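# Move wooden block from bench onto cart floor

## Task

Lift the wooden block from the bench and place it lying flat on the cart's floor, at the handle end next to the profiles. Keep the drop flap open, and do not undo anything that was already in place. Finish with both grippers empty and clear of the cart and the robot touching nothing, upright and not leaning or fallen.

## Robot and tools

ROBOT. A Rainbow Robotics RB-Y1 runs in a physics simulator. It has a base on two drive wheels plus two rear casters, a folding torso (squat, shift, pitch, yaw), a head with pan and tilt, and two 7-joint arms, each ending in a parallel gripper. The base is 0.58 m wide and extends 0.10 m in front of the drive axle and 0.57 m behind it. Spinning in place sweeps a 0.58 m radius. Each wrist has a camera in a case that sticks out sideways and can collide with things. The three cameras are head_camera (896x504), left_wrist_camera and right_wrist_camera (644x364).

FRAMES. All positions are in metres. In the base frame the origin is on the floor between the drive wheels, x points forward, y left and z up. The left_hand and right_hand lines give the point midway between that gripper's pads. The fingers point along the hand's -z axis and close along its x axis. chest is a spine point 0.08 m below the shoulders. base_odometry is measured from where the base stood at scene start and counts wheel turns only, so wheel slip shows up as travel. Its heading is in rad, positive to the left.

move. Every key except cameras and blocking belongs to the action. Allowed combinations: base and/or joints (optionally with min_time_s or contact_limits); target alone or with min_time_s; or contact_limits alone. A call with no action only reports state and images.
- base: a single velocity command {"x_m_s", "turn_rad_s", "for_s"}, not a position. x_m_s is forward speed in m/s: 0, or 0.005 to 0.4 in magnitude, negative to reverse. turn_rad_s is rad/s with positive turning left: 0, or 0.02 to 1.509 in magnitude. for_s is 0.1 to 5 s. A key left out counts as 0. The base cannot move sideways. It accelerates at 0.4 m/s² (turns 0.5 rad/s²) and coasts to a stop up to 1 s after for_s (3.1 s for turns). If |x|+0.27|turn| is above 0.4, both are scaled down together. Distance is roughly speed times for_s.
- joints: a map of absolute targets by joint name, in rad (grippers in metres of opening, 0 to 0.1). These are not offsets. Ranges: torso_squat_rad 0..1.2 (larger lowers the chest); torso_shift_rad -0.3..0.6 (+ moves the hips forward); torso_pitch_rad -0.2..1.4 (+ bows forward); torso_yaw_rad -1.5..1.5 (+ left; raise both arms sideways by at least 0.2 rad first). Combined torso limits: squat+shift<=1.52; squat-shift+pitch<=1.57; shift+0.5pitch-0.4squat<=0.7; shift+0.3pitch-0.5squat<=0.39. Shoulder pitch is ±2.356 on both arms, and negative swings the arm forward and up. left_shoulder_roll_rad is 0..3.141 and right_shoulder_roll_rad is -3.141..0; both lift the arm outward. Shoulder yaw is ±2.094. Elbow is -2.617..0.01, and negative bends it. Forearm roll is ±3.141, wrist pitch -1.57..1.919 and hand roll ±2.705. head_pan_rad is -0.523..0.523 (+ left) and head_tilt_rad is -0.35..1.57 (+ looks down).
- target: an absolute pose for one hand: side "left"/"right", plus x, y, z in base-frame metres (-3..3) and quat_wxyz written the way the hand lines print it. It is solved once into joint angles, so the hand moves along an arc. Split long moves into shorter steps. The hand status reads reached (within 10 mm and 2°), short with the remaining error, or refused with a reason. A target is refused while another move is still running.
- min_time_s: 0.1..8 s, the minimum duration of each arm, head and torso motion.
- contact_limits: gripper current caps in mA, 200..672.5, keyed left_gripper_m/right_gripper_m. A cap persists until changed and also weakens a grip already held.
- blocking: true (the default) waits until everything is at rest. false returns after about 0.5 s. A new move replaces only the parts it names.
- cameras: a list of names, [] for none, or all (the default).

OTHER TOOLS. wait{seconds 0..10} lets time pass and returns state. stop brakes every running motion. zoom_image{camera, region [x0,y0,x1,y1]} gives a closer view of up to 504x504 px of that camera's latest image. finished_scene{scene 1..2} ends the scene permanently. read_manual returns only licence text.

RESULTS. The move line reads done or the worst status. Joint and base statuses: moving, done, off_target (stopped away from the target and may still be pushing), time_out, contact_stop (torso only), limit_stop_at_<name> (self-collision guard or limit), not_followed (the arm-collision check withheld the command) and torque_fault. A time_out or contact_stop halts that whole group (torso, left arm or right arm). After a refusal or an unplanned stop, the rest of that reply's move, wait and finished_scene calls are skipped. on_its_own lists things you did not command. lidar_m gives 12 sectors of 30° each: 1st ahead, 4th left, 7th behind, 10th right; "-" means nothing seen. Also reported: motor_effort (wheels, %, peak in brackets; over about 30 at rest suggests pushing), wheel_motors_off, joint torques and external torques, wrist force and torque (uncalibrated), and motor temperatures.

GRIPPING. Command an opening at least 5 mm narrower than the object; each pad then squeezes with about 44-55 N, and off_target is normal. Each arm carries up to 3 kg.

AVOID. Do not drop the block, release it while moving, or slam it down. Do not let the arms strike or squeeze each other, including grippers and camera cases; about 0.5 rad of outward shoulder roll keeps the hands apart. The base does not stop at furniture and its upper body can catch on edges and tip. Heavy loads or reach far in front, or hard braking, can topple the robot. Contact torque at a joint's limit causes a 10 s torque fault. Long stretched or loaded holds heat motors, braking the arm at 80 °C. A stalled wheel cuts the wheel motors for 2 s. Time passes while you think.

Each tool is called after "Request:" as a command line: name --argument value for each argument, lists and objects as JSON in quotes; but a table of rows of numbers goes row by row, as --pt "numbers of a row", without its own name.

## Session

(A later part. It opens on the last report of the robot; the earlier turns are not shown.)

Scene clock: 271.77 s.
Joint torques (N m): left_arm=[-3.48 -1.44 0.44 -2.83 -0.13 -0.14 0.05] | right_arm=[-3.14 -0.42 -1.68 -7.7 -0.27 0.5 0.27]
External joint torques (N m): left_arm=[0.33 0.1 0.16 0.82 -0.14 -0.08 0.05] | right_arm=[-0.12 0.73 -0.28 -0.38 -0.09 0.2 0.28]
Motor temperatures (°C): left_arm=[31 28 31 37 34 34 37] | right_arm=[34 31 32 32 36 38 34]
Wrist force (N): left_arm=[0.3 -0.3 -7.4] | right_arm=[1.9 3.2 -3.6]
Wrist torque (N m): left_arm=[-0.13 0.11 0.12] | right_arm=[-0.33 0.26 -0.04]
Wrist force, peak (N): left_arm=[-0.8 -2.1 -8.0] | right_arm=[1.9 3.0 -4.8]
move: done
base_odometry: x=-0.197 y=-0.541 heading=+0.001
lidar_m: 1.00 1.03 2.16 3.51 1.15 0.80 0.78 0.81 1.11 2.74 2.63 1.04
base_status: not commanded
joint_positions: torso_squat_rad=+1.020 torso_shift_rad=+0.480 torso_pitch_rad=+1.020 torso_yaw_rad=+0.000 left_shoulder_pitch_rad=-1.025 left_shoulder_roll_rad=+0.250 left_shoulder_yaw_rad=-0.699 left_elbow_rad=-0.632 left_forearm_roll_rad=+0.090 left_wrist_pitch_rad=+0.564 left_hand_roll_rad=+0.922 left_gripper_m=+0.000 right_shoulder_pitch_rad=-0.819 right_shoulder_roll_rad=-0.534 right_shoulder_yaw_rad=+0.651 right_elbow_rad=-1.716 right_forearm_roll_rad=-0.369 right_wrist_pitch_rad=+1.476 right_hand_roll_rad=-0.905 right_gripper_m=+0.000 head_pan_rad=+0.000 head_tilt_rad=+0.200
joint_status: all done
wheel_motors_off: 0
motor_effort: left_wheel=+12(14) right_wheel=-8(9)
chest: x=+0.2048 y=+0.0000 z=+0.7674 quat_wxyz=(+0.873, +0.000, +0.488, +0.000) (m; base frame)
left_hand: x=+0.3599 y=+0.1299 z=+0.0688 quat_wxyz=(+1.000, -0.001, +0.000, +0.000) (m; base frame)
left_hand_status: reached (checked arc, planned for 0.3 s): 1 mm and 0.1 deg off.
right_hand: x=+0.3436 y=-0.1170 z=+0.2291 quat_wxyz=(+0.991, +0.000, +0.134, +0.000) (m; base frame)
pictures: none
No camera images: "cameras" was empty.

Request:
move --target '{"side":"left","x":0.36,"y":0.112,"z":0.088,"quat_wxyz":[1,0,0,0]}' --cameras '[]'

Request:
move --joints '{"left_shoulder_pitch_rad":-0.836,"left_shoulder_roll_rad":0.462,"left_shoulder_yaw_rad":-0.696,"left_elbow_rad":-1.154,"left_forearm_roll_rad":0.121,"left_wrist_pitch_rad":0.807,"left_hand_roll_rad":0.921,"right_shoulder_pitch_rad":-0.836,"right_shoulder_roll_rad":-0.462,"right_shoulder_yaw_rad":0.696,"right_elbow_rad":-1.154,"right_forearm_roll_rad":-0.121,"right_wrist_pitch_rad":0.807,"right_hand_roll_rad":-0.921}' --cameras '[]'

Request:
move --base '{"turn_rad_s":-0.17,"for_s":1}' --cameras '[]'

Request:
move --base '{"x_m_s":0.2,"for_s":1}' --cameras '["head_camera"]'

Scene clock: 275.83 s.
Joint torques (N m): left_arm=[-3.02 -2.69 0.49 -4.7 -0.09 -0.38 0.12] | right_arm=[-2.85 -0.75 -1.5 -7.83 -0.23 0.48 0.19]
External joint torques (N m): left_arm=[0.47 -0.78 0.24 0.12 -0.11 -0.33 0.12] | right_arm=[0.18 0.4 -0.09 -0.51 -0.05 0.17 0.21]
Motor temperatures (°C): left_arm=[31 28 31 37 34 34 37] | right_arm=[34 30 32 32 36 38 34]
Wrist force (N): left_arm=[0.4 -0.3 -8.3] | right_arm=[2.5 2.8 -4.4]
Wrist torque (N m): left_arm=[-0.13 0.10 0.11] | right_arm=[-0.28 0.31 -0.05]
Wrist force, peak (N): left_arm=[0.7 -0.9 -8.7] | right_arm=[2.3 3.8 -4.6]
move: done
base_odometry: x=-0.197 y=-0.541 heading=+0.001
lidar_m: 1.00 1.03 2.15 3.52 1.15 0.81 0.77 0.81 1.08 2.73 2.61 1.04
base_status: not commanded
joint_positions: torso_squat_rad=+1.020 torso_shift_rad=+0.480 torso_pitch_rad=+1.020 torso_yaw_rad=+0.000 left_shoulder_pitch_rad=-0.965 left_shoulder_roll_rad=+0.281 left_shoulder_yaw_rad=-0.713 left_elbow_rad=-0.850 left_forearm_roll_rad=+0.049 left_wrist_pitch_rad=+0.716 left_hand_roll_rad=+0.969 left_gripper_m=+0.000 right_shoulder_pitch_rad=-0.819 right_shoulder_roll_rad=-0.534 right_shoulder_yaw_rad=+0.651 right_elbow_rad=-1.716 right_forearm_roll_rad=-0.369 right_wrist_pitch_rad=+1.476 right_hand_roll_rad=-0.905 right_gripper_m=+0.000 head_pan_rad=+0.000 head_tilt_rad=+0.200
joint_status: all done
wheel_motors_off: 0
motor_effort: left_wheel=+13(16) right_wheel=-9(10)
chest: x=+0.2048 y=+0.0000 z=+0.7674 quat_wxyz=(+0.873, +0.000, +0.488, +0.000) (m; base frame)
left_hand: x=+0.3601 y=+0.1119 z=+0.0876 quat_wxyz=(+1.000, +0.000, +0.000, +0.000) (m; base frame)
left_hand_status: reached (checked arc, planned for 0.5 s): 0 mm and 0.0 deg off.
right_hand: x=+0.3436 y=-0.1170 z=+0.2291 quat_wxyz=(+0.991, +0.000, +0.134, +0.000) (m; base frame)
pictures: none
No camera images: "cameras" was empty.

Scene clock: 277.10 s.
Joint torques (N m): left_arm=[-2.22 -0.15 2.14 -5.52 0.02 -0.35 -0.26] | right_arm=[-2.48 -0.68 -0.45 -5.12 -0.1 0.34 -0.25]
External joint torques (N m): left_arm=[-0.3 -1.31 1.3 -0.07 -0.01 -0.29 -0.26] | right_arm=[-0.73 0.97 0.45 -0.06 -0.26 0.36 -0.25]
Motor temperatures (°C): left_arm=[31 28 31 37 34 34 37] | right_arm=[34 30 32 32 36 38 34]
Wrist force (N): left_arm=[1.1 -0.2 -7.4] | right_arm=[0.3 3.0 -4.4]
Wrist torque (N m): left_arm=[-0.14 0.24 0.07] | right_arm=[-0.33 0.14 -0.10]
Wrist force, peak (N): left_arm=[0.8 -0.5 -8.5] | right_arm=[0.6 4.2 -4.2]
move: done
base_odometry: x=-0.197 y=-0.541 heading=+0.001
lidar_m: 0.98 1.02 2.15 3.52 1.14 0.82 0.78 0.81 1.09 2.73 2.62 1.04
base_status: not commanded
joint_positions: torso_squat_rad=+1.020 torso_shift_rad=+0.480 torso_pitch_rad=+1.020 torso_yaw_rad=+0.000 left_shoulder_pitch_rad=-0.836 left_shoulder_roll_rad=+0.462 left_shoulder_yaw_rad=-0.696 left_elbow_rad=-1.154 left_forearm_roll_rad=+0.121 left_wrist_pitch_rad=+0.807 left_hand_roll_rad=+0.921 left_gripper_m=+0.000 right_shoulder_pitch_rad=-0.836 right_shoulder_roll_rad=-0.462 right_shoulder_yaw_rad=+0.696 right_elbow_rad=-1.154 right_forearm_roll_rad=-0.121 right_wrist_pitch_rad=+0.807 right_hand_roll_rad=-0.921 right_gripper_m=+0.000 head_pan_rad=+0.000 head_tilt_rad=+0.200
joint_status: all done
wheel_motors_off: 0
motor_effort: left_wheel=+13(15) right_wheel=-9(11)
chest: x=+0.2048 y=+0.0000 z=+0.7674 quat_wxyz=(+0.873, +0.000, +0.488, +0.000) (m; base frame)
left_hand: x=+0.3599 y=+0.1600 z=+0.1106 quat_wxyz=(+1.000, +0.000, +0.000, +0.000) (m; base frame)
right_hand: x=+0.3598 y=-0.1602 z=+0.1106 quat_wxyz=(+1.000, +0.000, +0.000, +0.000) (m; base frame)
pictures: none
No camera images: "cameras" was empty.

Scene clock: 278.80 s.
Joint torques (N m): left_arm=[-2.12 0.23 2.02 -5.54 -0.04 -0.29 -0.15] | right_arm=[-2.04 -0.92 -0.46 -5.17 -0.14 0.31 -0.22]
External joint torques (N m): left_arm=[-0.2 -0.93 1.19 -0.08 -0.06 -0.23 -0.15] | right_arm=[-0.29 0.73 0.44 -0.11 -0.3 0.32 -0.22]
Motor temperatures (°C): left_arm=[31 28 31 37 34 34 37] | right_arm=[34 30 32 32 36 38 34]
Wrist force (N): left_arm=[0.9 -0.4 -7.8] | right_arm=[0.6 3.3 -4.2]
Wrist torque (N m): left_arm=[-0.07 0.17 0.06] | right_arm=[-0.38 0.15 -0.08]
Wrist force, peak (N): left_arm=[1.3 -0.7 -8.7] | right_arm=[0.7 3.7 -4.4]
move: done
base_odometry: x=-0.197 y=-0.540 heading=-0.168
lidar_m: 0.98 0.99 1.51 4.03 1.42 0.87 0.78 0.79 0.95 1.78 3.29 1.12
base_status: done (sent for 1 of 1 s)
joint_positions: torso_squat_rad=+1.020 torso_shift_rad=+0.480 torso_pitch_rad=+1.020 torso_yaw_rad=+0.000 left_shoulder_pitch_rad=-0.836 left_shoulder_roll_rad=+0.462 left_shoulder_yaw_rad=-0.696 left_elbow_rad=-1.154 left_forearm_roll_rad=+0.121 left_wrist_pitch_rad=+0.807 left_hand_roll_rad=+0.921 left_gripper_m=+0.000 right_shoulder_pitch_rad=-0.836 right_shoulder_roll_rad=-0.462 right_shoulder_yaw_rad=+0.696 right_elbow_rad=-1.154 right_forearm_roll_rad=-0.121 right_wrist_pitch_rad=+0.807 right_hand_roll_rad=-0.921 right_gripper_m=+0.000 head_pan_rad=+0.000 head_tilt_rad=+0.200
joint_status: not commanded
wheel_motors_off: 0
motor_effort: left_wheel=+17(31) right_wheel=-8(25)
chest: x=+0.2048 y=+0.0000 z=+0.7674 quat_wxyz=(+0.873, +0.000, +0.488, +0.000) (m; base frame)
left_hand: x=+0.3598 y=+0.1600 z=+0.1106 quat_wxyz=(+1.000, +0.000, +0.000, +0.000) (m; base frame)
right_hand: x=+0.3598 y=-0.1602 z=+0.1106 quat_wxyz=(+1.000, +0.000, +0.000, +0.000) (m; base frame)
pictures: none
No camera images: "cameras" was empty.

Scene clock: 280.77 s.
Joint torques (N m): left_arm=[-1.73 0.13 2.04 -5.58 0.06 -0.25 -0.22] | right_arm=[-1.18 -0.59 -0.4 -5.32 -0.07 0.17 -0.19]
External joint torques (N m): left_arm=[0.2 -1.03 1.2 -0.12 0.03 -0.19 -0.22] | right_arm=[0.58 1.06 0.5 -0.25 -0.24 0.19 -0.19]
Motor temperatures (°C): left_arm=[31 28 31 37 34 33 37] | right_arm=[34 30 32 32 36 38 34]
Wrist force (N): left_arm=[0.2 0.1 -7.8] | right_arm=[0.6 2.9 -4.6]
Wrist torque (N m): left_arm=[-0.14 0.13 0.07] | right_arm=[-0.32 0.18 -0.08]
Wrist force, peak (N): left_arm=[0.5 0.3 -8.5] | right_arm=[0.3 3.4 -4.7]
move: done
base_odometry: x=+0.000 y=-0.574 heading=-0.168
lidar_m: 0.81 0.80 0.97 3.55 1.78 1.10 0.99 0.99 1.20 2.20 2.93 0.89
base_status: done (sent for 1 of 1 s)
joint_positions: torso_squat_rad=+1.020 torso_shift_rad=+0.480 torso_pitch_rad=+1.020 torso_yaw_rad=+0.000 left_shoulder_pitch_rad=-0.836 left_shoulder_roll_rad=+0.462 left_shoulder_yaw_rad=-0.696 left_elbow_rad=-1.154 left_forearm_roll_rad=+0.121 left_wrist_pitch_rad=+0.807 left_hand_roll_rad=+0.921 left_gripper_m=+0.000 right_shoulder_pitch_rad=-0.836 right_shoulder_roll_rad=-0.462 right_shoulder_yaw_rad=+0.696 right_elbow_rad=-1.154 right_forearm_roll_rad=-0.121 right_wrist_pitch_rad=+0.807 right_hand_roll_rad=-0.921 right_gripper_m=+0.000 head_pan_rad=+0.000 head_tilt_rad=+0.200
joint_status: not commanded
wheel_motors_off: 0
motor_effort: left_wheel=+5(42) right_wheel=-5(19)
chest: x=+0.2049 y=+0.0000 z=+0.7674 quat_wxyz=(+0.873, +0.000, +0.488, +0.000) (m; base frame)
left_hand: x=+0.3599 y=+0.1600 z=+0.1106 quat_wxyz=(+1.000, +0.000, +0.000, +0.000) (m; base frame)
right_hand: x=+0.3600 y=-0.1601 z=+0.1106 quat_wxyz=(+1.000, +0.000, +0.000, +0.000) (m; base frame)
pictures: head_camera
camera_calibration:
head_camera: T_world_to_cam=[[-0.0168556, -0.999501, -0.0266957, 0.0284173], [-0.917732, 0.0260626, -0.396343, 0.744843], [0.396841, 0.0178189, -0.917714, 0.574749], [0, 0, 0, 1]] pos_world=[0.455961, -0.00125082, 0.823428]

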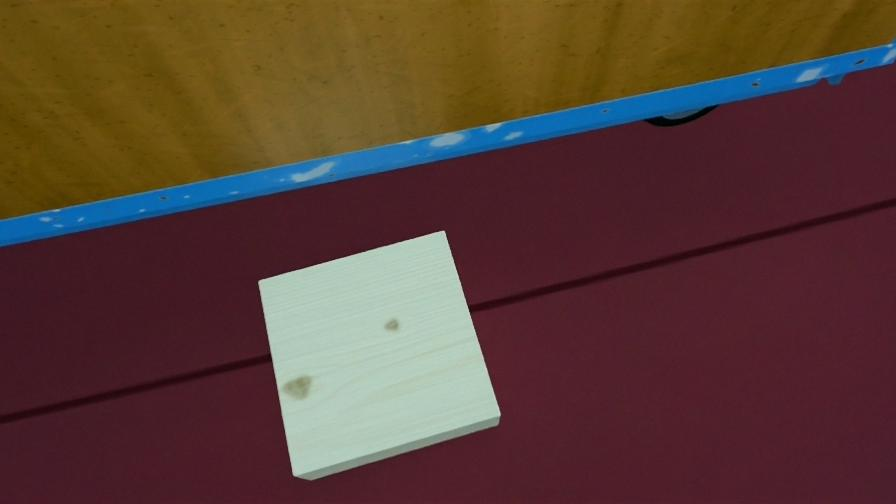

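Request:
move --base '{"turn_rad_s":0.045,"for_s":1}' --joints '{"torso_squat_rad":0.92,"torso_shift_rad":0.4}' --cameras '[]'

Request:
move --base '{"x_m_s":0.2,"for_s":1.567}' --cameras '[]'

Request:
move --base '{"turn_rad_s":0.202,"for_s":1}'

Scene clock: 286.17 s.
Joint torques (N m): left_arm=[-1.89 0.15 1.98 -5.61 0 -0.34 -0.29] | right_arm=[-1.49 -0.37 -0.32 -5.11 -0.12 0.13 -0.33]
External joint torques (N m): left_arm=[0.03 -1.01 1.14 -0.16 -0.03 -0.28 -0.29] | right_arm=[0.27 1.28 0.58 -0.05 -0.29 0.14 -0.33]
Motor temperatures (°C): left_arm=[31 28 31 37 34 33 37] | right_arm=[34 30 32 32 36 37 34]
Wrist force (N): left_arm=[0.4 -0.4 -7.9] | right_arm=[0.5 3.0 -4.1]
Wrist torque (N m): left_arm=[-0.12 0.10 0.09] | right_arm=[-0.29 0.15 -0.09]
Wrist force, peak (N): left_arm=[0.6 0.1 -8.6] | right_arm=[0.3 3.7 -4.9]
move: done
base_odometry: x=+0.000 y=-0.574 heading=-0.124
lidar_m: 0.80 0.80 0.99 3.95 1.68 1.07 0.98 1.00 1.22 2.44 2.74 0.88
base_status: done (sent for 1 of 1 s)
joint_positions: torso_squat_rad=+0.920 torso_shift_rad=+0.400 torso_pitch_rad=+1.020 torso_yaw_rad=+0.000 left_shoulder_pitch_rad=-0.836 left_shoulder_roll_rad=+0.462 left_shoulder_yaw_rad=-0.696 left_elbow_rad=-1.154 left_forearm_roll_rad=+0.121 left_wrist_pitch_rad=+0.807 left_hand_roll_rad=+0.921 left_gripper_m=+0.000 right_shoulder_pitch_rad=-0.836 right_shoulder_roll_rad=-0.462 right_shoulder_yaw_rad=+0.696 right_elbow_rad=-1.154 right_forearm_roll_rad=-0.121 right_wrist_pitch_rad=+0.807 right_hand_roll_rad=-0.921 right_gripper_m=+0.000 head_pan_rad=+0.000 head_tilt_rad=+0.200
joint_status: all done
wheel_motors_off: 0
motor_effort: left_wheel=-7(17) right_wheel=+3(14)
chest: x=+0.2008 y=+0.0001 z=+0.8331 quat_wxyz=(+0.873, +0.000, +0.488, +0.000) (m; base frame)
left_hand: x=+0.3559 y=+0.1600 z=+0.1763 quat_wxyz=(+1.000, +0.000, +0.000, +0.000) (m; base frame)
right_hand: x=+0.3560 y=-0.1601 z=+0.1763 quat_wxyz=(+1.000, +0.000, +0.000, +0.000) (m; base frame)
pictures: none
No camera images: "cameras" was empty.

Scene clock: 288.53 s.
Joint torques (N m): left_arm=[-1.72 0.07 1.91 -5.38 0.06 -0.34 -0.25] | right_arm=[-1.45 -0.24 -0.79 -5.23 -0.22 0.11 -0.13]
External joint torques (N m): left_arm=[0.2 -1.08 1.07 0.07 0.04 -0.28 -0.25] | right_arm=[0.31 1.41 0.11 -0.16 -0.38 0.12 -0.13]
Motor temperatures (°C): left_arm=[31 28 31 36 34 33 37] | right_arm=[34 30 32 32 36 37 34]
Wrist force (N): left_arm=[0.5 -0.4 -8.2] | right_arm=[0.4 3.5 -3.8]
Wrist torque (N m): left_arm=[-0.15 0.12 0.09] | right_arm=[-0.38 0.14 -0.08]
Wrist force, peak (N): left_arm=[0.7 -1.0 -8.4] | right_arm=[0.9 3.4 -4.6]
move: done
base_odometry: x=+0.311 y=-0.613 heading=-0.124
lidar_m: 0.48 0.50 0.61 1.99 2.21 1.41 1.29 1.31 1.61 3.20 2.19 0.55
base_status: done (sent for 1.57 of 1.57 s)
joint_positions: torso_squat_rad=+0.920 torso_shift_rad=+0.400 torso_pitch_rad=+1.020 torso_yaw_rad=+0.000 left_shoulder_pitch_rad=-0.836 left_shoulder_roll_rad=+0.462 left_shoulder_yaw_rad=-0.696 left_elbow_rad=-1.154 left_forearm_roll_rad=+0.121 left_wrist_pitch_rad=+0.807 left_hand_roll_rad=+0.921 left_gripper_m=+0.000 right_shoulder_pitch_rad=-0.836 right_shoulder_roll_rad=-0.462 right_shoulder_yaw_rad=+0.696 right_elbow_rad=-1.154 right_forearm_roll_rad=-0.121 right_wrist_pitch_rad=+0.807 right_hand_roll_rad=-0.921 right_gripper_m=+0.000 head_pan_rad=+0.000 head_tilt_rad=+0.200
joint_status: not commanded
wheel_motors_off: 0
motor_effort: left_wheel=+1(28) right_wheel=-3(26)
chest: x=+0.2008 y=+0.0001 z=+0.8330 quat_wxyz=(+0.873, +0.000, +0.488, +0.000) (m; base frame)
left_hand: x=+0.3559 y=+0.1600 z=+0.1763 quat_wxyz=(+1.000, +0.000, +0.000, +0.000) (m; base frame)
right_hand: x=+0.3560 y=-0.1601 z=+0.1763 quat_wxyz=(+1.000, +0.000, +0.000, +0.000) (m; base frame)
pictures: none
No camera images: "cameras" was empty.

Scene clock: 290.27 s.
Joint torques (N m): left_arm=[-1.86 -0.38 2.06 -5.52 0.07 -0.31 -0.17] | right_arm=[-1.18 -0.61 -0.71 -5.25 -0.13 0.13 -0.2]
External joint torques (N m): left_arm=[0.06 -1.54 1.22 -0.06 0.05 -0.25 -0.17] | right_arm=[0.58 1.04 0.19 -0.19 -0.3 0.14 -0.2]
Motor temperatures (°C): left_arm=[31 28 31 36 34 33 37] | right_arm=[34 30 32 32 36 37 34]
Wrist force (N): left_arm=[0.1 -0.3 -8.3] | right_arm=[0.2 2.8 -4.2]
Wrist torque (N m): left_arm=[-0.11 0.09 0.11] | right_arm=[-0.30 0.14 -0.08]
Wrist force, peak (N): left_arm=[0.1 -1.0 -8.6] | right_arm=[0.1 3.7 -4.4]
move: done
base_odometry: x=+0.311 y=-0.613 heading=+0.078
lidar_m: 0.48 0.53 0.73 4.32 1.73 1.32 1.27 1.37 1.92 4.28 0.68 0.49
base_status: done (sent for 1 of 1 s)
joint_positions: torso_squat_rad=+0.920 torso_shift_rad=+0.400 torso_pitch_rad=+1.020 torso_yaw_rad=+0.000 left_shoulder_pitch_rad=-0.836 left_shoulder_roll_rad=+0.462 left_shoulder_yaw_rad=-0.696 left_elbow_rad=-1.154 left_forearm_roll_rad=+0.121 left_wrist_pitch_rad=+0.807 left_hand_roll_rad=+0.921 left_gripper_m=+0.000 right_shoulder_pitch_rad=-0.836 right_shoulder_roll_rad=-0.462 right_shoulder_yaw_rad=+0.696 right_elbow_rad=-1.154 right_forearm_roll_rad=-0.121 right_wrist_pitch_rad=+0.807 right_hand_roll_rad=-0.921 right_gripper_m=+0.000 head_pan_rad=+0.000 head_tilt_rad=+0.200
joint_status: not commanded
wheel_motors_off: 0
motor_effort: left_wheel=-13(33) right_wheel=+6(31)
chest: x=+0.2008 y=+0.0001 z=+0.8330 quat_wxyz=(+0.873, +0.000, +0.488, +0.000) (m; base frame)
left_hand: x=+0.3559 y=+0.1600 z=+0.1763 quat_wxyz=(+1.000, +0.000, +0.000, +0.000) (m; base frame)
right_hand: x=+0.3560 y=-0.1601 z=+0.1763 quat_wxyz=(+1.000, +0.000, +0.000, +0.000) (m; base frame)
pictures: head_camera, left_wrist_camera, right_wrist_camera
camera_calibration:
head_camera: T_world_to_cam=[[-0.0167634, -0.999504, -0.0266575, 0.0300278], [-0.917733, 0.0259628, -0.396347, 0.767216], [0.396843, 0.0178204, -0.917714, 0.636629], [0, 0, 0, 1]] pos_world=[0.451961, -0.00125112, 0.889128]
left_wrist_camera: T_world_to_cam=[[0.999608, 0.0267091, -0.00841477, -0.35912], [0.0275889, -0.887802, 0.459398, 0.080235], [0.00479946, -0.45945, -0.888191, 0.300868], [0, 0, 0, 1]] pos_world=[0.355322, 0.219059, 0.227347]
right_wrist_camera: T_world_to_cam=[[-0.999219, -0.0291322, -0.0266865, 0.354469], [-0.0386407, 0.861368, 0.506509, 0.0894351], [0.0082312, 0.507145, -0.861821, 0.302343], [0, 0, 0, 1]] pos_world=[0.35516, -0.220042, 0.224725]

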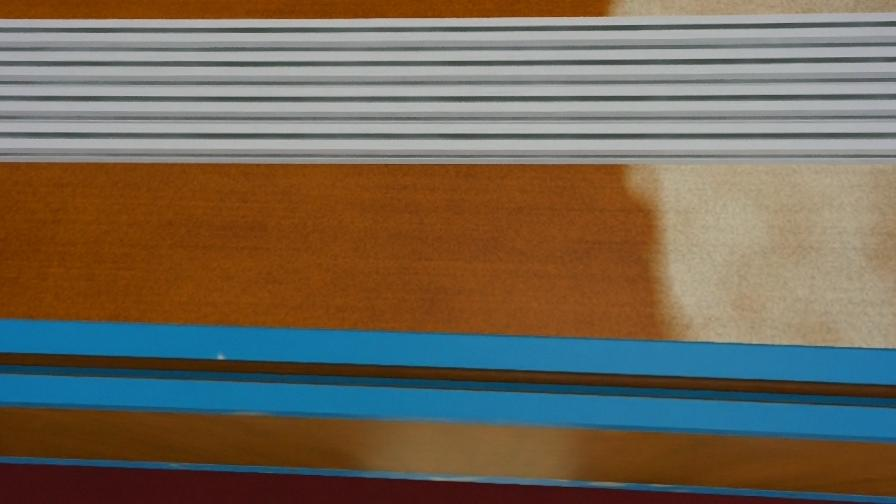

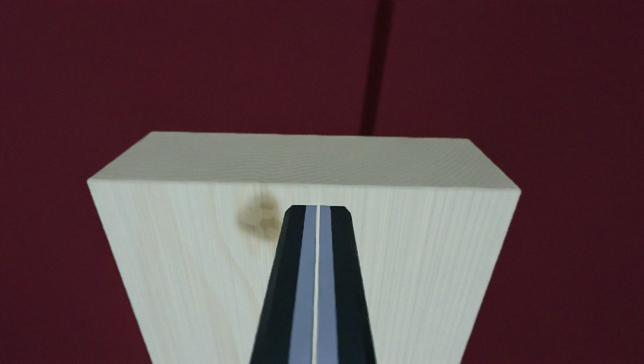

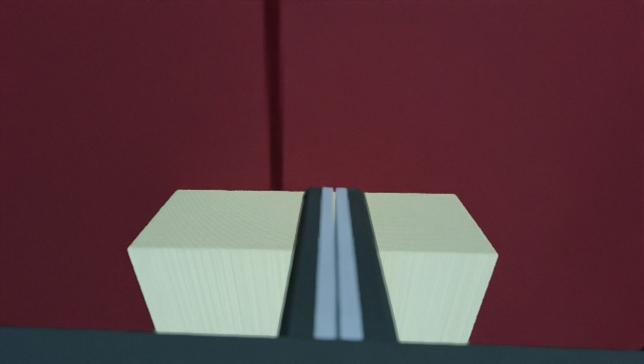

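Request:
move --base '{"x_m_s":-0.02,"for_s":0.333}' --joints '{"torso_squat_rad":1.02,"torso_shift_rad":0.48}' --cameras '[]'

Request:
move --joints '{"left_shoulder_pitch_rad":-0.981,"left_shoulder_roll_rad":0.325,"left_shoulder_yaw_rad":-0.694,"left_elbow_rad":-0.705,"left_forearm_roll_rad":0.147,"left_wrist_pitch_rad":0.559,"left_hand_roll_rad":0.869,"right_shoulder_pitch_rad":-0.981,"right_shoulder_roll_rad":-0.325,"right_shoulder_yaw_rad":0.694,"right_elbow_rad":-0.705,"right_forearm_roll_rad":-0.147,"right_wrist_pitch_rad":0.559,"right_hand_roll_rad":-0.869}' --min_time_s 1.5 --cameras '[]'

Request:
move --joints '{"left_shoulder_pitch_rad":-1.025,"left_shoulder_roll_rad":0.25,"left_shoulder_yaw_rad":-0.699,"left_elbow_rad":-0.632,"left_forearm_roll_rad":0.09,"left_wrist_pitch_rad":0.564,"left_hand_roll_rad":0.922,"right_shoulder_pitch_rad":-1.025,"right_shoulder_roll_rad":-0.25,"right_shoulder_yaw_rad":0.699,"right_elbow_rad":-0.632,"right_forearm_roll_rad":-0.09,"right_wrist_pitch_rad":0.564,"right_hand_roll_rad":-0.922}' --min_time_s 2

Scene clock: 296.63 s.
Joint torques (N m): left_arm=[-1.51 0.05 1.7 -5.5 0.13 -0.33 -0.17] | right_arm=[-1.42 -0.54 -0.46 -5.09 0.01 0.1 -0.27]
External joint torques (N m): left_arm=[0.41 -1.1 0.86 -0.05 0.11 -0.26 -0.17] | right_arm=[0.33 1.1 0.44 -0.02 -0.15 0.12 -0.27]
Motor temperatures (°C): left_arm=[31 28 31 36 34 33 37] | right_arm=[34 30 31 31 36 37 34]
Wrist force (N): left_arm=[0.7 -0.6 -7.5] | right_arm=[0.7 3.5 -4.7]
Wrist torque (N m): left_arm=[-0.07 0.18 0.09] | right_arm=[-0.40 0.18 -0.05]
Wrist force, peak (N): left_arm=[0.6 -1.1 -8.8] | right_arm=[0.6 3.8 -4.6]
move: done
base_odometry: x=+0.305 y=-0.613 heading=+0.077
lidar_m: 0.49 0.53 0.76 4.29 1.74 1.31 1.26 1.37 1.92 4.34 0.68 0.49
base_status: done (sent for 0.33 of 0.33 s)
joint_positions: torso_squat_rad=+1.020 torso_shift_rad=+0.480 torso_pitch_rad=+1.020 torso_yaw_rad=+0.000 left_shoulder_pitch_rad=-0.836 left_shoulder_roll_rad=+0.462 left_shoulder_yaw_rad=-0.696 left_elbow_rad=-1.154 left_forearm_roll_rad=+0.121 left_wrist_pitch_rad=+0.807 left_hand_roll_rad=+0.921 left_gripper_m=+0.000 right_shoulder_pitch_rad=-0.836 right_shoulder_roll_rad=-0.462 right_shoulder_yaw_rad=+0.696 right_elbow_rad=-1.154 right_forearm_roll_rad=-0.121 right_wrist_pitch_rad=+0.807 right_hand_roll_rad=-0.921 right_gripper_m=+0.000 head_pan_rad=+0.000 head_tilt_rad=+0.200
joint_status: all done
wheel_motors_off: 0
motor_effort: left_wheel=-13(31) right_wheel=+6(13)
chest: x=+0.2049 y=+0.0001 z=+0.7674 quat_wxyz=(+0.873, +0.000, +0.488, +0.000) (m; base frame)
left_hand: x=+0.3599 y=+0.1600 z=+0.1106 quat_wxyz=(+1.000, +0.000, +0.000, +0.000) (m; base frame)
right_hand: x=+0.3600 y=-0.1601 z=+0.1106 quat_wxyz=(+1.000, +0.000, +0.000, +0.000) (m; base frame)
pictures: none
No camera images: "cameras" was empty.

Scene clock: 307.27 s.
Joint torques (N m): left_arm=[-5.58 4.64 4.07 20.2 -4.5 -9.15 0.11] | right_arm=[-2.28 -1.11 -1.31 -4.98 0.1 0.06 -0.32]
External joint torques (N m): left_arm=[-2.71 4.14 3.28 25.35 -4.52 -9 0.11] | right_arm=[0.37 -0.04 -0.51 -0.46 -0.05 0.12 -0.32]
External joint torques when the fault began: left_arm=[1.73 12.58 4.37 40.11 -6.43 -7.64 0.09]
Motor temperatures (°C): left_arm=[31 28 31 37 34 34 37] | right_arm=[34 30 31 31 35 37 34]
Wrist force (N): left_arm=[-37.7 17.2 195.2] | right_arm=[0.2 2.5 -4.0]
Wrist torque (N m): left_arm=[-1.52 1.77 -0.27] | right_arm=[-0.30 0.17 -0.06]
Wrist force, peak (N): left_arm=[-45.1 18.8 195.2] | right_arm=[-0.7 1.2 -6.1]
move: torque_fault
TORQUE FAULT: left_elbow_rad reached its load limit. The robot stopped for 10 seconds, dropped its targets and accepts commands again. Before the stop ended, the hold on left_elbow_rad was turned back by 0.1 degrees, the way its load pushed it. The stop added 9.3 s to the call.
base_odometry: x=+0.305 y=-0.613 heading=+0.078
lidar_m: 0.49 0.54 0.75 4.27 1.75 1.32 1.26 1.36 1.92 4.33 0.68 0.51
base_status: not commanded
joint_positions: torso_squat_rad=+1.020 torso_shift_rad=+0.477 torso_pitch_rad=+1.013 torso_yaw_rad=+0.002 left_shoulder_pitch_rad=-0.893 left_shoulder_roll_rad=+0.404 left_shoulder_yaw_rad=-0.696 left_elbow_rad=-1.017 left_forearm_roll_rad=+0.134 left_wrist_pitch_rad=+0.712 left_hand_roll_rad=+0.900 left_gripper_m=+0.000 right_shoulder_pitch_rad=-0.897 right_shoulder_roll_rad=-0.404 right_shoulder_yaw_rad=+0.696 right_elbow_rad=-0.978 right_forearm_roll_rad=-0.132 right_wrist_pitch_rad=+0.701 right_hand_roll_rad=-0.899 right_gripper_m=+0.000 head_pan_rad=+0.000 head_tilt_rad=+0.200
joint_status: left_shoulder_pitch_rad torque_fault (moved -0.057 of -0.145); left_shoulder_roll_rad torque_fault (moved -0.058 of -0.137); left_elbow_rad torque_fault (moved +0.139 of +0.449); left_forearm_roll_rad torque_fault (moved +0.013 of +0.026); left_wrist_pitch_rad torque_fault (moved -0.095 of -0.248); left_hand_roll_rad torque_fault (moved -0.021 of -0.052); right_shoulder_pitch_rad torque_fault (moved -0.061 of -0.145); right_shoulder_roll_rad torque_fault (moved +0.058 of +0.137); right_elbow_rad torque_fault (moved +0.176 of +0.449); right_forearm_roll_rad torque_fault (moved -0.011 of -0.026); right_wrist_pitch_rad torque_fault (moved -0.106 of -0.248); right_hand_roll_rad torque_fault (moved +0.022 of +0.052); the others done
wheel_motors_off: 0
on_its_own: left_shoulder_pitch_rad is held at -0.894, not at your -0.981, since a torque_fault; left_shoulder_roll_rad is held at +0.406, not at your +0.325, since a torque_fault; left_elbow_rad is held at -1.010, not at your -0.705, since a torque_fault; left_forearm_roll_rad is held at +0.132, not at your +0.147, since a torque_fault; left_wrist_pitch_rad is held at +0.709, not at your +0.559, since a torque_fault; left_hand_roll_rad is held at +0.900, not at your +0.869, since a torque_fault; right_shoulder_pitch_rad is held at -0.897, not at your -0.981, since a torque_fault; right_shoulder_roll_rad is held at -0.404, not at your -0.325, since a torque_fault; right_elbow_rad is held at -0.979, not at your -0.705, since a torque_fault; right_forearm_roll_rad is held at -0.132, not at your -0.147, since a torque_fault; right_wrist_pitch_rad is held at +0.701, not at your +0.559, since a torque_fault; right_hand_roll_rad is held at -0.899, not at your -0.869, since a torque_fault
motor_effort: left_wheel=+20(35) right_wheel=-8(29)
chest: x=+0.2026 y=-0.0004 z=+0.7695 quat_wxyz=(+0.874, +0.001, +0.485, +0.001) (m; base frame)
left_hand: x=+0.3707 y=+0.1434 z=+0.1010 quat_wxyz=(+1.000, -0.017, -0.012, +0.000) (m; base frame)
right_hand: x=+0.3669 y=-0.1526 z=+0.0950 quat_wxyz=(+1.000, +0.008, -0.007, +0.000) (m; base frame)
pictures: none
No camera images: "cameras" was empty.

not run: a stop that you did not command came earlier in this reply.

Request:
move --joints '{"torso_squat_rad":0.92,"torso_shift_rad":0.4,"torso_pitch_rad":1.02,"torso_yaw_rad":0}' --cameras '[]'

Request:
move --joints '{"left_shoulder_pitch_rad":-0.836,"left_shoulder_roll_rad":0.462,"left_shoulder_yaw_rad":-0.696,"left_elbow_rad":-1.154,"left_forearm_roll_rad":0.121,"left_wrist_pitch_rad":0.807,"left_hand_roll_rad":0.921,"right_shoulder_pitch_rad":-0.836,"right_shoulder_roll_rad":-0.462,"right_shoulder_yaw_rad":0.696,"right_elbow_rad":-1.154,"right_forearm_roll_rad":-0.121,"right_wrist_pitch_rad":0.807,"right_hand_roll_rad":-0.921}' --cameras '["left_wrist_camera","right_wrist_camera"]'

Scene clock: 310.63 s.
Joint torques (N m): left_arm=[-2.5 0.17 2.32 -4.06 -0.22 -0.59 0.1] | right_arm=[-2.02 -0.85 -1.39 -4.78 0.15 0.33 -0.22]
External joint torques (N m): left_arm=[0.18 -0.28 1.59 1.02 -0.25 -0.45 0.1] | right_arm=[0.41 0.22 -0.62 -0.31 0.01 0.37 -0.22]
Motor temperatures (°C): left_arm=[31 28 31 37 34 34 37] | right_arm=[34 30 31 31 35 37 34]
Wrist force (N): left_arm=[1.4 1.1 -8.0] | right_arm=[0.3 3.4 -4.0]
Wrist torque (N m): left_arm=[-0.30 0.30 0.11] | right_arm=[-0.37 0.14 -0.09]
Wrist force, peak (N): left_arm=[-38.7 16.2 195.2] | right_arm=[0.5 3.8 -4.5]
move: done
base_odometry: x=+0.305 y=-0.613 heading=+0.077
lidar_m: 0.49 0.53 0.75 4.29 1.75 1.31 1.28 1.36 1.91 4.31 0.67 0.51
base_status: not commanded
joint_positions: torso_squat_rad=+0.920 torso_shift_rad=+0.400 torso_pitch_rad=+1.020 torso_yaw_rad=+0.000 left_shoulder_pitch_rad=-0.894 left_shoulder_roll_rad=+0.405 left_shoulder_yaw_rad=-0.696 left_elbow_rad=-1.010 left_forearm_roll_rad=+0.132 left_wrist_pitch_rad=+0.710 left_hand_roll_rad=+0.900 left_gripper_m=+0.000 right_shoulder_pitch_rad=-0.897 right_shoulder_roll_rad=-0.404 right_shoulder_yaw_rad=+0.696 right_elbow_rad=-0.978 right_forearm_roll_rad=-0.132 right_wrist_pitch_rad=+0.701 right_hand_roll_rad=-0.899 right_gripper_m=+0.000 head_pan_rad=+0.000 head_tilt_rad=+0.200
joint_status: all done
wheel_motors_off: 0
on_its_own: left_shoulder_pitch_rad is held at -0.894, not at your -0.981, since a torque_fault; left_shoulder_roll_rad is held at +0.406, not at your +0.325, since a torque_fault; left_elbow_rad is held at -1.010, not at your -0.705, since a torque_fault; left_forearm_roll_rad is held at +0.132, not at your +0.147, since a torque_fault; left_wrist_pitch_rad is held at +0.709, not at your +0.559, since a torque_fault; left_hand_roll_rad is held at +0.900, not at your +0.869, since a torque_fault; right_shoulder_pitch_rad is held at -0.897, not at your -0.981, since a torque_fault; right_shoulder_roll_rad is held at -0.404, not at your -0.325, since a torque_fault; right_elbow_rad is held at -0.979, not at your -0.705, since a torque_fault; right_forearm_roll_rad is held at -0.132, not at your -0.147, since a torque_fault; right_wrist_pitch_rad is held at +0.701, not at your +0.559, since a torque_fault; right_hand_roll_rad is held at -0.899, not at your -0.869, since a torque_fault
motor_effort: left_wheel=-6(21) right_wheel=+1(8)
chest: x=+0.2008 y=+0.0000 z=+0.8331 quat_wxyz=(+0.873, +0.000, +0.488, +0.000) (m; base frame)
left_hand: x=+0.3641 y=+0.1449 z=+0.1621 quat_wxyz=(+1.000, -0.016, -0.008, +0.000) (m; base frame)
right_hand: x=+0.3604 y=-0.1537 z=+0.1577 quat_wxyz=(+1.000, +0.007, -0.004, +0.000) (m; base frame)
pictures: none
No camera images: "cameras" was empty.

Scene clock: 311.70 s.
Joint torques (N m): left_arm=[-2.1 0.25 1.91 -5.48 -0.12 -0.31 0.17] | right_arm=[-0.99 -1.7 -0.8 -5.35 0.2 0.08 -0.2]
External joint torques (N m): left_arm=[-0.18 -0.91 1.07 -0.03 -0.14 -0.25 0.17] | right_arm=[0.77 -0.06 0.1 -0.29 0.03 0.09 -0.2]
Motor temperatures (°C): left_arm=[31 28 31 37 34 34 37] | right_arm=[34 30 31 31 35 37 34]
Wrist force (N): left_arm=[1.2 1.1 -8.4] | right_arm=[0.0 3.3 -4.2]
Wrist torque (N m): left_arm=[-0.29 0.22 0.08] | right_arm=[-0.34 0.14 -0.06]
Wrist force, peak (N): left_arm=[0.5 1.3 -8.8] | right_arm=[1.1 4.5 -4.5]
move: done
base_odometry: x=+0.305 y=-0.613 heading=+0.077
lidar_m: 0.49 0.53 0.74 4.30 1.75 1.31 1.26 1.35 1.93 4.30 0.68 0.50
base_status: not commanded
joint_positions: torso_squat_rad=+0.920 torso_shift_rad=+0.400 torso_pitch_rad=+1.020 torso_yaw_rad=+0.000 left_shoulder_pitch_rad=-0.836 left_shoulder_roll_rad=+0.462 left_shoulder_yaw_rad=-0.696 left_elbow_rad=-1.154 left_forearm_roll_rad=+0.121 left_wrist_pitch_rad=+0.807 left_hand_roll_rad=+0.921 left_gripper_m=+0.000 right_shoulder_pitch_rad=-0.836 right_shoulder_roll_rad=-0.462 right_shoulder_yaw_rad=+0.696 right_elbow_rad=-1.154 right_forearm_roll_rad=-0.121 right_wrist_pitch_rad=+0.807 right_hand_roll_rad=-0.921 right_gripper_m=+0.000 head_pan_rad=+0.000 head_tilt_rad=+0.200
joint_status: all done
wheel_motors_off: 0
motor_effort: left_wheel=-6(9) right_wheel=+1(3)
chest: x=+0.2008 y=+0.0000 z=+0.8331 quat_wxyz=(+0.873, +0.000, +0.488, +0.000) (m; base frame)
left_hand: x=+0.3558 y=+0.1600 z=+0.1763 quat_wxyz=(+1.000, +0.000, +0.000, +0.000) (m; base frame)
right_hand: x=+0.3559 y=-0.1598 z=+0.1763 quat_wxyz=(+1.000, +0.000, +0.000, +0.000) (m; base frame)
pictures: left_wrist_camera, right_wrist_camera
camera_calibration:
left_wrist_camera: T_world_to_cam=[[0.999608, 0.0266622, -0.00850307, -0.35899], [0.0275879, -0.887803, 0.459396, 0.0802389], [0.00469947, -0.45945, -0.888191, 0.300905], [0, 0, 0, 1]] pos_world=[0.355222, 0.219059, 0.227347]
right_wrist_camera: T_world_to_cam=[[-0.999223, -0.0290365, -0.0266478, 0.354489], [-0.0385416, 0.861189, 0.506822, 0.0891163], [0.00823246, 0.507456, -0.861639, 0.302267], [0, 0, 0, 1]] pos_world=[0.35516, -0.21984, 0.224725]

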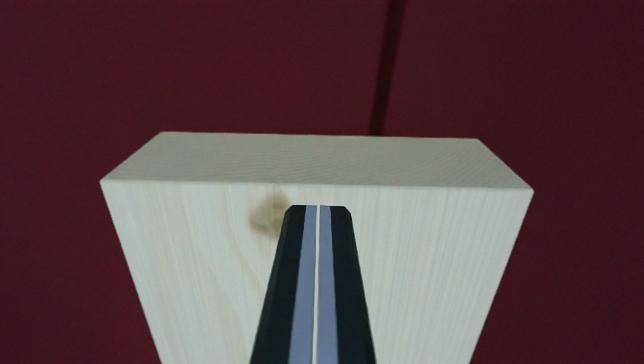

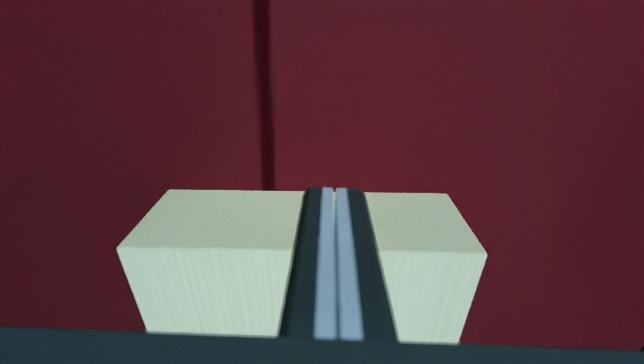

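Request:
move --base '{"turn_rad_s":-0.1,"for_s":1}' --cameras '[]'

Request:
move --base '{"x_m_s":-0.2,"for_s":1.5}' --cameras '[]'

Request:
move --base '{"turn_rad_s":0.1,"for_s":1}' --cameras '[]'

Request:
move --base '{"x_m_s":0.2,"for_s":1.5}' --cameras '["left_wrist_camera","right_wrist_camera"]'

Scene clock: 317.87 s.
Joint torques (N m): left_arm=[-2.04 0.07 2.03 -5.59 -0.24 -0.29 0.14] | right_arm=[-1.08 -1.72 -1.01 -5.37 0.32 0.02 -0.13]
External joint torques (N m): left_arm=[-0.12 -1.09 1.19 -0.14 -0.26 -0.22 0.14] | right_arm=[0.68 -0.08 -0.12 -0.3 0.16 0.03 -0.13]
Motor temperatures (°C): left_arm=[31 28 31 37 34 34 37] | right_arm=[34 30 31 31 35 37 34]
Wrist force (N): left_arm=[1.1 0.4 -7.2] | right_arm=[0.2 3.5 -4.2]
Wrist torque (N m): left_arm=[-0.18 0.22 0.11] | right_arm=[-0.38 0.10 -0.08]
Wrist force, peak (N): left_arm=[1.2 1.0 -9.0] | right_arm=[1.1 3.7 -4.6]
move: done
base_odometry: x=+0.305 y=-0.613 heading=-0.022
lidar_m: 0.48 0.52 0.68 4.18 1.93 1.35 1.28 1.32 1.74 4.18 0.74 0.52
base_status: done (sent for 1 of 1 s)
joint_positions: torso_squat_rad=+0.920 torso_shift_rad=+0.400 torso_pitch_rad=+1.020 torso_yaw_rad=+0.000 left_shoulder_pitch_rad=-0.836 left_shoulder_roll_rad=+0.462 left_shoulder_yaw_rad=-0.696 left_elbow_rad=-1.154 left_forearm_roll_rad=+0.121 left_wrist_pitch_rad=+0.807 left_hand_roll_rad=+0.921 left_gripper_m=+0.000 right_shoulder_pitch_rad=-0.836 right_shoulder_roll_rad=-0.462 right_shoulder_yaw_rad=+0.696 right_elbow_rad=-1.154 right_forearm_roll_rad=-0.121 right_wrist_pitch_rad=+0.807 right_hand_roll_rad=-0.921 right_gripper_m=+0.000 head_pan_rad=+0.000 head_tilt_rad=+0.200
joint_status: not commanded
wheel_motors_off: 0
motor_effort: left_wheel=+13(22) right_wheel=-16(28)
chest: x=+0.2008 y=+0.0000 z=+0.8331 quat_wxyz=(+0.873, +0.000, +0.488, +0.000) (m; base frame)
left_hand: x=+0.3558 y=+0.1600 z=+0.1763 quat_wxyz=(+1.000, +0.000, +0.000, +0.000) (m; base frame)
right_hand: x=+0.3559 y=-0.1598 z=+0.1763 quat_wxyz=(+1.000, +0.000, +0.000, +0.000) (m; base frame)
pictures: none
No camera images: "cameras" was empty.

Scene clock: 320.27 s.
Joint torques (N m): left_arm=[-2.2 0.42 1.92 -5.48 -0.15 -0.39 0.14] | right_arm=[-1.74 -1.67 -1.19 -5.32 0.24 0.04 -0.14]
External joint torques (N m): left_arm=[-0.28 -0.73 1.08 -0.03 -0.17 -0.33 0.14] | right_arm=[0.02 -0.03 -0.29 -0.26 0.08 0.06 -0.14]
Motor temperatures (°C): left_arm=[31 28 31 37 34 34 37] | right_arm=[34 30 31 31 35 37 34]
Wrist force (N): left_arm=[1.2 0.8 -7.3] | right_arm=[0.7 2.7 -4.3]
Wrist torque (N m): left_arm=[-0.25 0.22 0.11] | right_arm=[-0.30 0.19 -0.07]
Wrist force, peak (N): left_arm=[2.1 1.3 -8.6] | right_arm=[0.4 3.2 -4.9]
move: done
base_odometry: x=+0.005 y=-0.607 heading=-0.020
lidar_m: 0.79 0.80 1.43 4.78 1.46 1.03 0.97 1.02 1.34 3.21 2.39 0.84
base_status: done (sent for 1.5 of 1.5 s)
joint_positions: torso_squat_rad=+0.920 torso_shift_rad=+0.400 torso_pitch_rad=+1.020 torso_yaw_rad=+0.000 left_shoulder_pitch_rad=-0.836 left_shoulder_roll_rad=+0.462 left_shoulder_yaw_rad=-0.696 left_elbow_rad=-1.154 left_forearm_roll_rad=+0.121 left_wrist_pitch_rad=+0.807 left_hand_roll_rad=+0.921 left_gripper_m=+0.000 right_shoulder_pitch_rad=-0.836 right_shoulder_roll_rad=-0.462 right_shoulder_yaw_rad=+0.696 right_elbow_rad=-1.154 right_forearm_roll_rad=-0.121 right_wrist_pitch_rad=+0.807 right_hand_roll_rad=-0.921 right_gripper_m=+0.000 head_pan_rad=+0.000 head_tilt_rad=+0.200
joint_status: not commanded
wheel_motors_off: 0
motor_effort: left_wheel=+15(29) right_wheel=-17(43)
chest: x=+0.2008 y=+0.0000 z=+0.8331 quat_wxyz=(+0.873, +0.000, +0.488, +0.000) (m; base frame)
left_hand: x=+0.3558 y=+0.1600 z=+0.1763 quat_wxyz=(+1.000, +0.000, +0.000, +0.000) (m; base frame)
right_hand: x=+0.3558 y=-0.1599 z=+0.1763 quat_wxyz=(+1.000, +0.000, +0.000, +0.000) (m; base frame)
pictures: none
No camera images: "cameras" was empty.

Scene clock: 321.83 s.
Joint torques (N m): left_arm=[-2.05 -0.06 1.89 -5.43 -0.24 -0.37 0.11] | right_arm=[-1.57 -2.25 -0.94 -5.23 0.18 0.1 -0.06]
External joint torques (N m): left_arm=[-0.13 -1.22 1.06 0.02 -0.26 -0.31 0.11] | right_arm=[0.19 -0.61 -0.04 -0.16 0.02 0.12 -0.06]
Motor temperatures (°C): left_arm=[31 28 31 37 34 34 37] | right_arm=[34 30 31 31 35 37 34]
Wrist force (N): left_arm=[1.4 0.9 -7.5] | right_arm=[0.2 2.7 -4.0]
Wrist torque (N m): left_arm=[-0.27 0.23 0.10] | right_arm=[-0.29 0.13 -0.08]
Wrist force, peak (N): left_arm=[1.4 0.8 -8.7] | right_arm=[0.1 3.7 -4.2]
move: done
base_odometry: x=+0.005 y=-0.607 heading=+0.079
lidar_m: 0.79 0.84 1.50 3.25 1.33 1.00 0.97 1.04 1.47 4.65 2.16 0.81
base_status: done (sent for 1 of 1 s)
joint_positions: torso_squat_rad=+0.920 torso_shift_rad=+0.400 torso_pitch_rad=+1.020 torso_yaw_rad=+0.000 left_shoulder_pitch_rad=-0.836 left_shoulder_roll_rad=+0.462 left_shoulder_yaw_rad=-0.696 left_elbow_rad=-1.154 left_forearm_roll_rad=+0.121 left_wrist_pitch_rad=+0.807 left_hand_roll_rad=+0.921 left_gripper_m=+0.000 right_shoulder_pitch_rad=-0.836 right_shoulder_roll_rad=-0.462 right_shoulder_yaw_rad=+0.696 right_elbow_rad=-1.154 right_forearm_roll_rad=-0.121 right_wrist_pitch_rad=+0.807 right_hand_roll_rad=-0.921 right_gripper_m=+0.000 head_pan_rad=+0.000 head_tilt_rad=+0.200
joint_status: not commanded
wheel_motors_off: 0
motor_effort: left_wheel=-7(18) right_wheel=+15(26)
chest: x=+0.2008 y=+0.0001 z=+0.8331 quat_wxyz=(+0.873, +0.000, +0.488, +0.000) (m; base frame)
left_hand: x=+0.3558 y=+0.1600 z=+0.1763 quat_wxyz=(+1.000, +0.000, +0.000, +0.000) (m; base frame)
right_hand: x=+0.3558 y=-0.1599 z=+0.1763 quat_wxyz=(+1.000, +0.000, +0.000, +0.000) (m; base frame)
pictures: none
No camera images: "cameras" was empty.

Scene clock: 324.17 s.
Joint torques (N m): left_arm=[-1.53 0.26 1.8 -5.27 -0.14 -0.35 0.13] | right_arm=[-1.39 -1.89 -1.01 -5.38 0.15 0.03 -0.18]
External joint torques (N m): left_arm=[0.39 -0.89 0.96 0.18 -0.16 -0.28 0.13] | right_arm=[0.38 -0.25 -0.11 -0.31 -0.02 0.05 -0.18]
Motor temperatures (°C): left_arm=[31 28 31 37 34 34 37] | right_arm=[34 30 31 31 35 37 34]
Wrist force (N): left_arm=[1.0 1.4 -8.2] | right_arm=[0.8 3.1 -4.1]
Wrist torque (N m): left_arm=[-0.29 0.15 0.09] | right_arm=[-0.34 0.21 -0.07]
Wrist force, peak (N): left_arm=[1.2 1.0 -8.7] | right_arm=[0.4 3.3 -5.2]
move: done
base_odometry: x=+0.304 y=-0.583 heading=+0.078
lidar_m: 0.49 0.54 0.75 4.27 1.74 1.31 1.27 1.37 1.93 4.28 0.67 0.51
base_status: done (sent for 1.5 of 1.5 s)
joint_positions: torso_squat_rad=+0.920 torso_shift_rad=+0.400 torso_pitch_rad=+1.020 torso_yaw_rad=+0.000 left_shoulder_pitch_rad=-0.836 left_shoulder_roll_rad=+0.462 left_shoulder_yaw_rad=-0.696 left_elbow_rad=-1.154 left_forearm_roll_rad=+0.121 left_wrist_pitch_rad=+0.807 left_hand_roll_rad=+0.921 left_gripper_m=+0.000 right_shoulder_pitch_rad=-0.836 right_shoulder_roll_rad=-0.462 right_shoulder_yaw_rad=+0.696 right_elbow_rad=-1.154 right_forearm_roll_rad=-0.121 right_wrist_pitch_rad=+0.807 right_hand_roll_rad=-0.921 right_gripper_m=+0.000 head_pan_rad=+0.000 head_tilt_rad=+0.200
joint_status: not commanded
wheel_motors_off: 0
motor_effort: left_wheel=-5(19) right_wheel=+4(47)
chest: x=+0.2008 y=+0.0001 z=+0.8330 quat_wxyz=(+0.873, +0.000, +0.488, +0.000) (m; base frame)
left_hand: x=+0.3559 y=+0.1599 z=+0.1763 quat_wxyz=(+1.000, +0.000, +0.000, +0.000) (m; base frame)
right_hand: x=+0.3559 y=-0.1599 z=+0.1763 quat_wxyz=(+1.000, +0.000, +0.000, +0.000) (m; base frame)
pictures: left_wrist_camera, right_wrist_camera
camera_calibration:
left_wrist_camera: T_world_to_cam=[[0.999608, 0.0266622, -0.00850307, -0.35909], [0.0275879, -0.887803, 0.459396, 0.0802362], [0.00469947, -0.45945, -0.888191, 0.300904], [0, 0, 0, 1]] pos_world=[0.355322, 0.219059, 0.227347]
right_wrist_camera: T_world_to_cam=[[-0.999224, -0.0290864, -0.0265613, 0.354358], [-0.0385407, 0.861187, 0.506826, 0.089111], [0.00813248, 0.507456, -0.861639, 0.302304], [0, 0, 0, 1]] pos_world=[0.355059, -0.21984, 0.224726]

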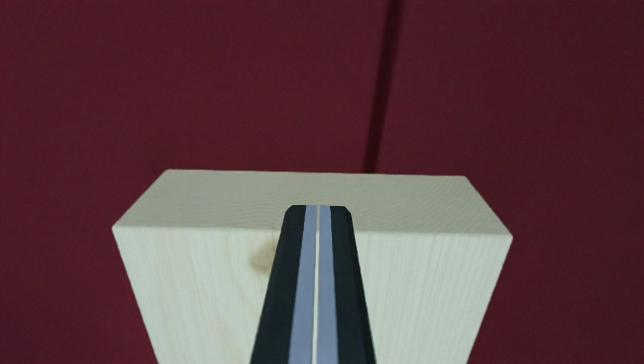

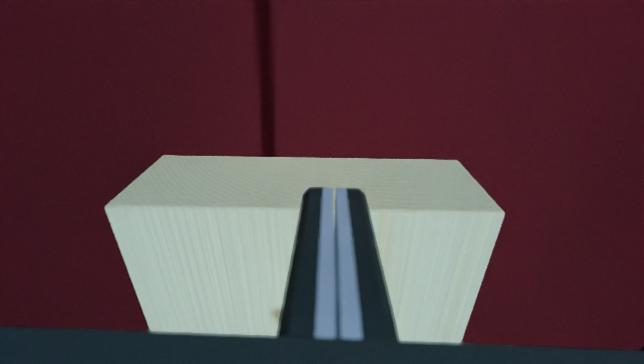

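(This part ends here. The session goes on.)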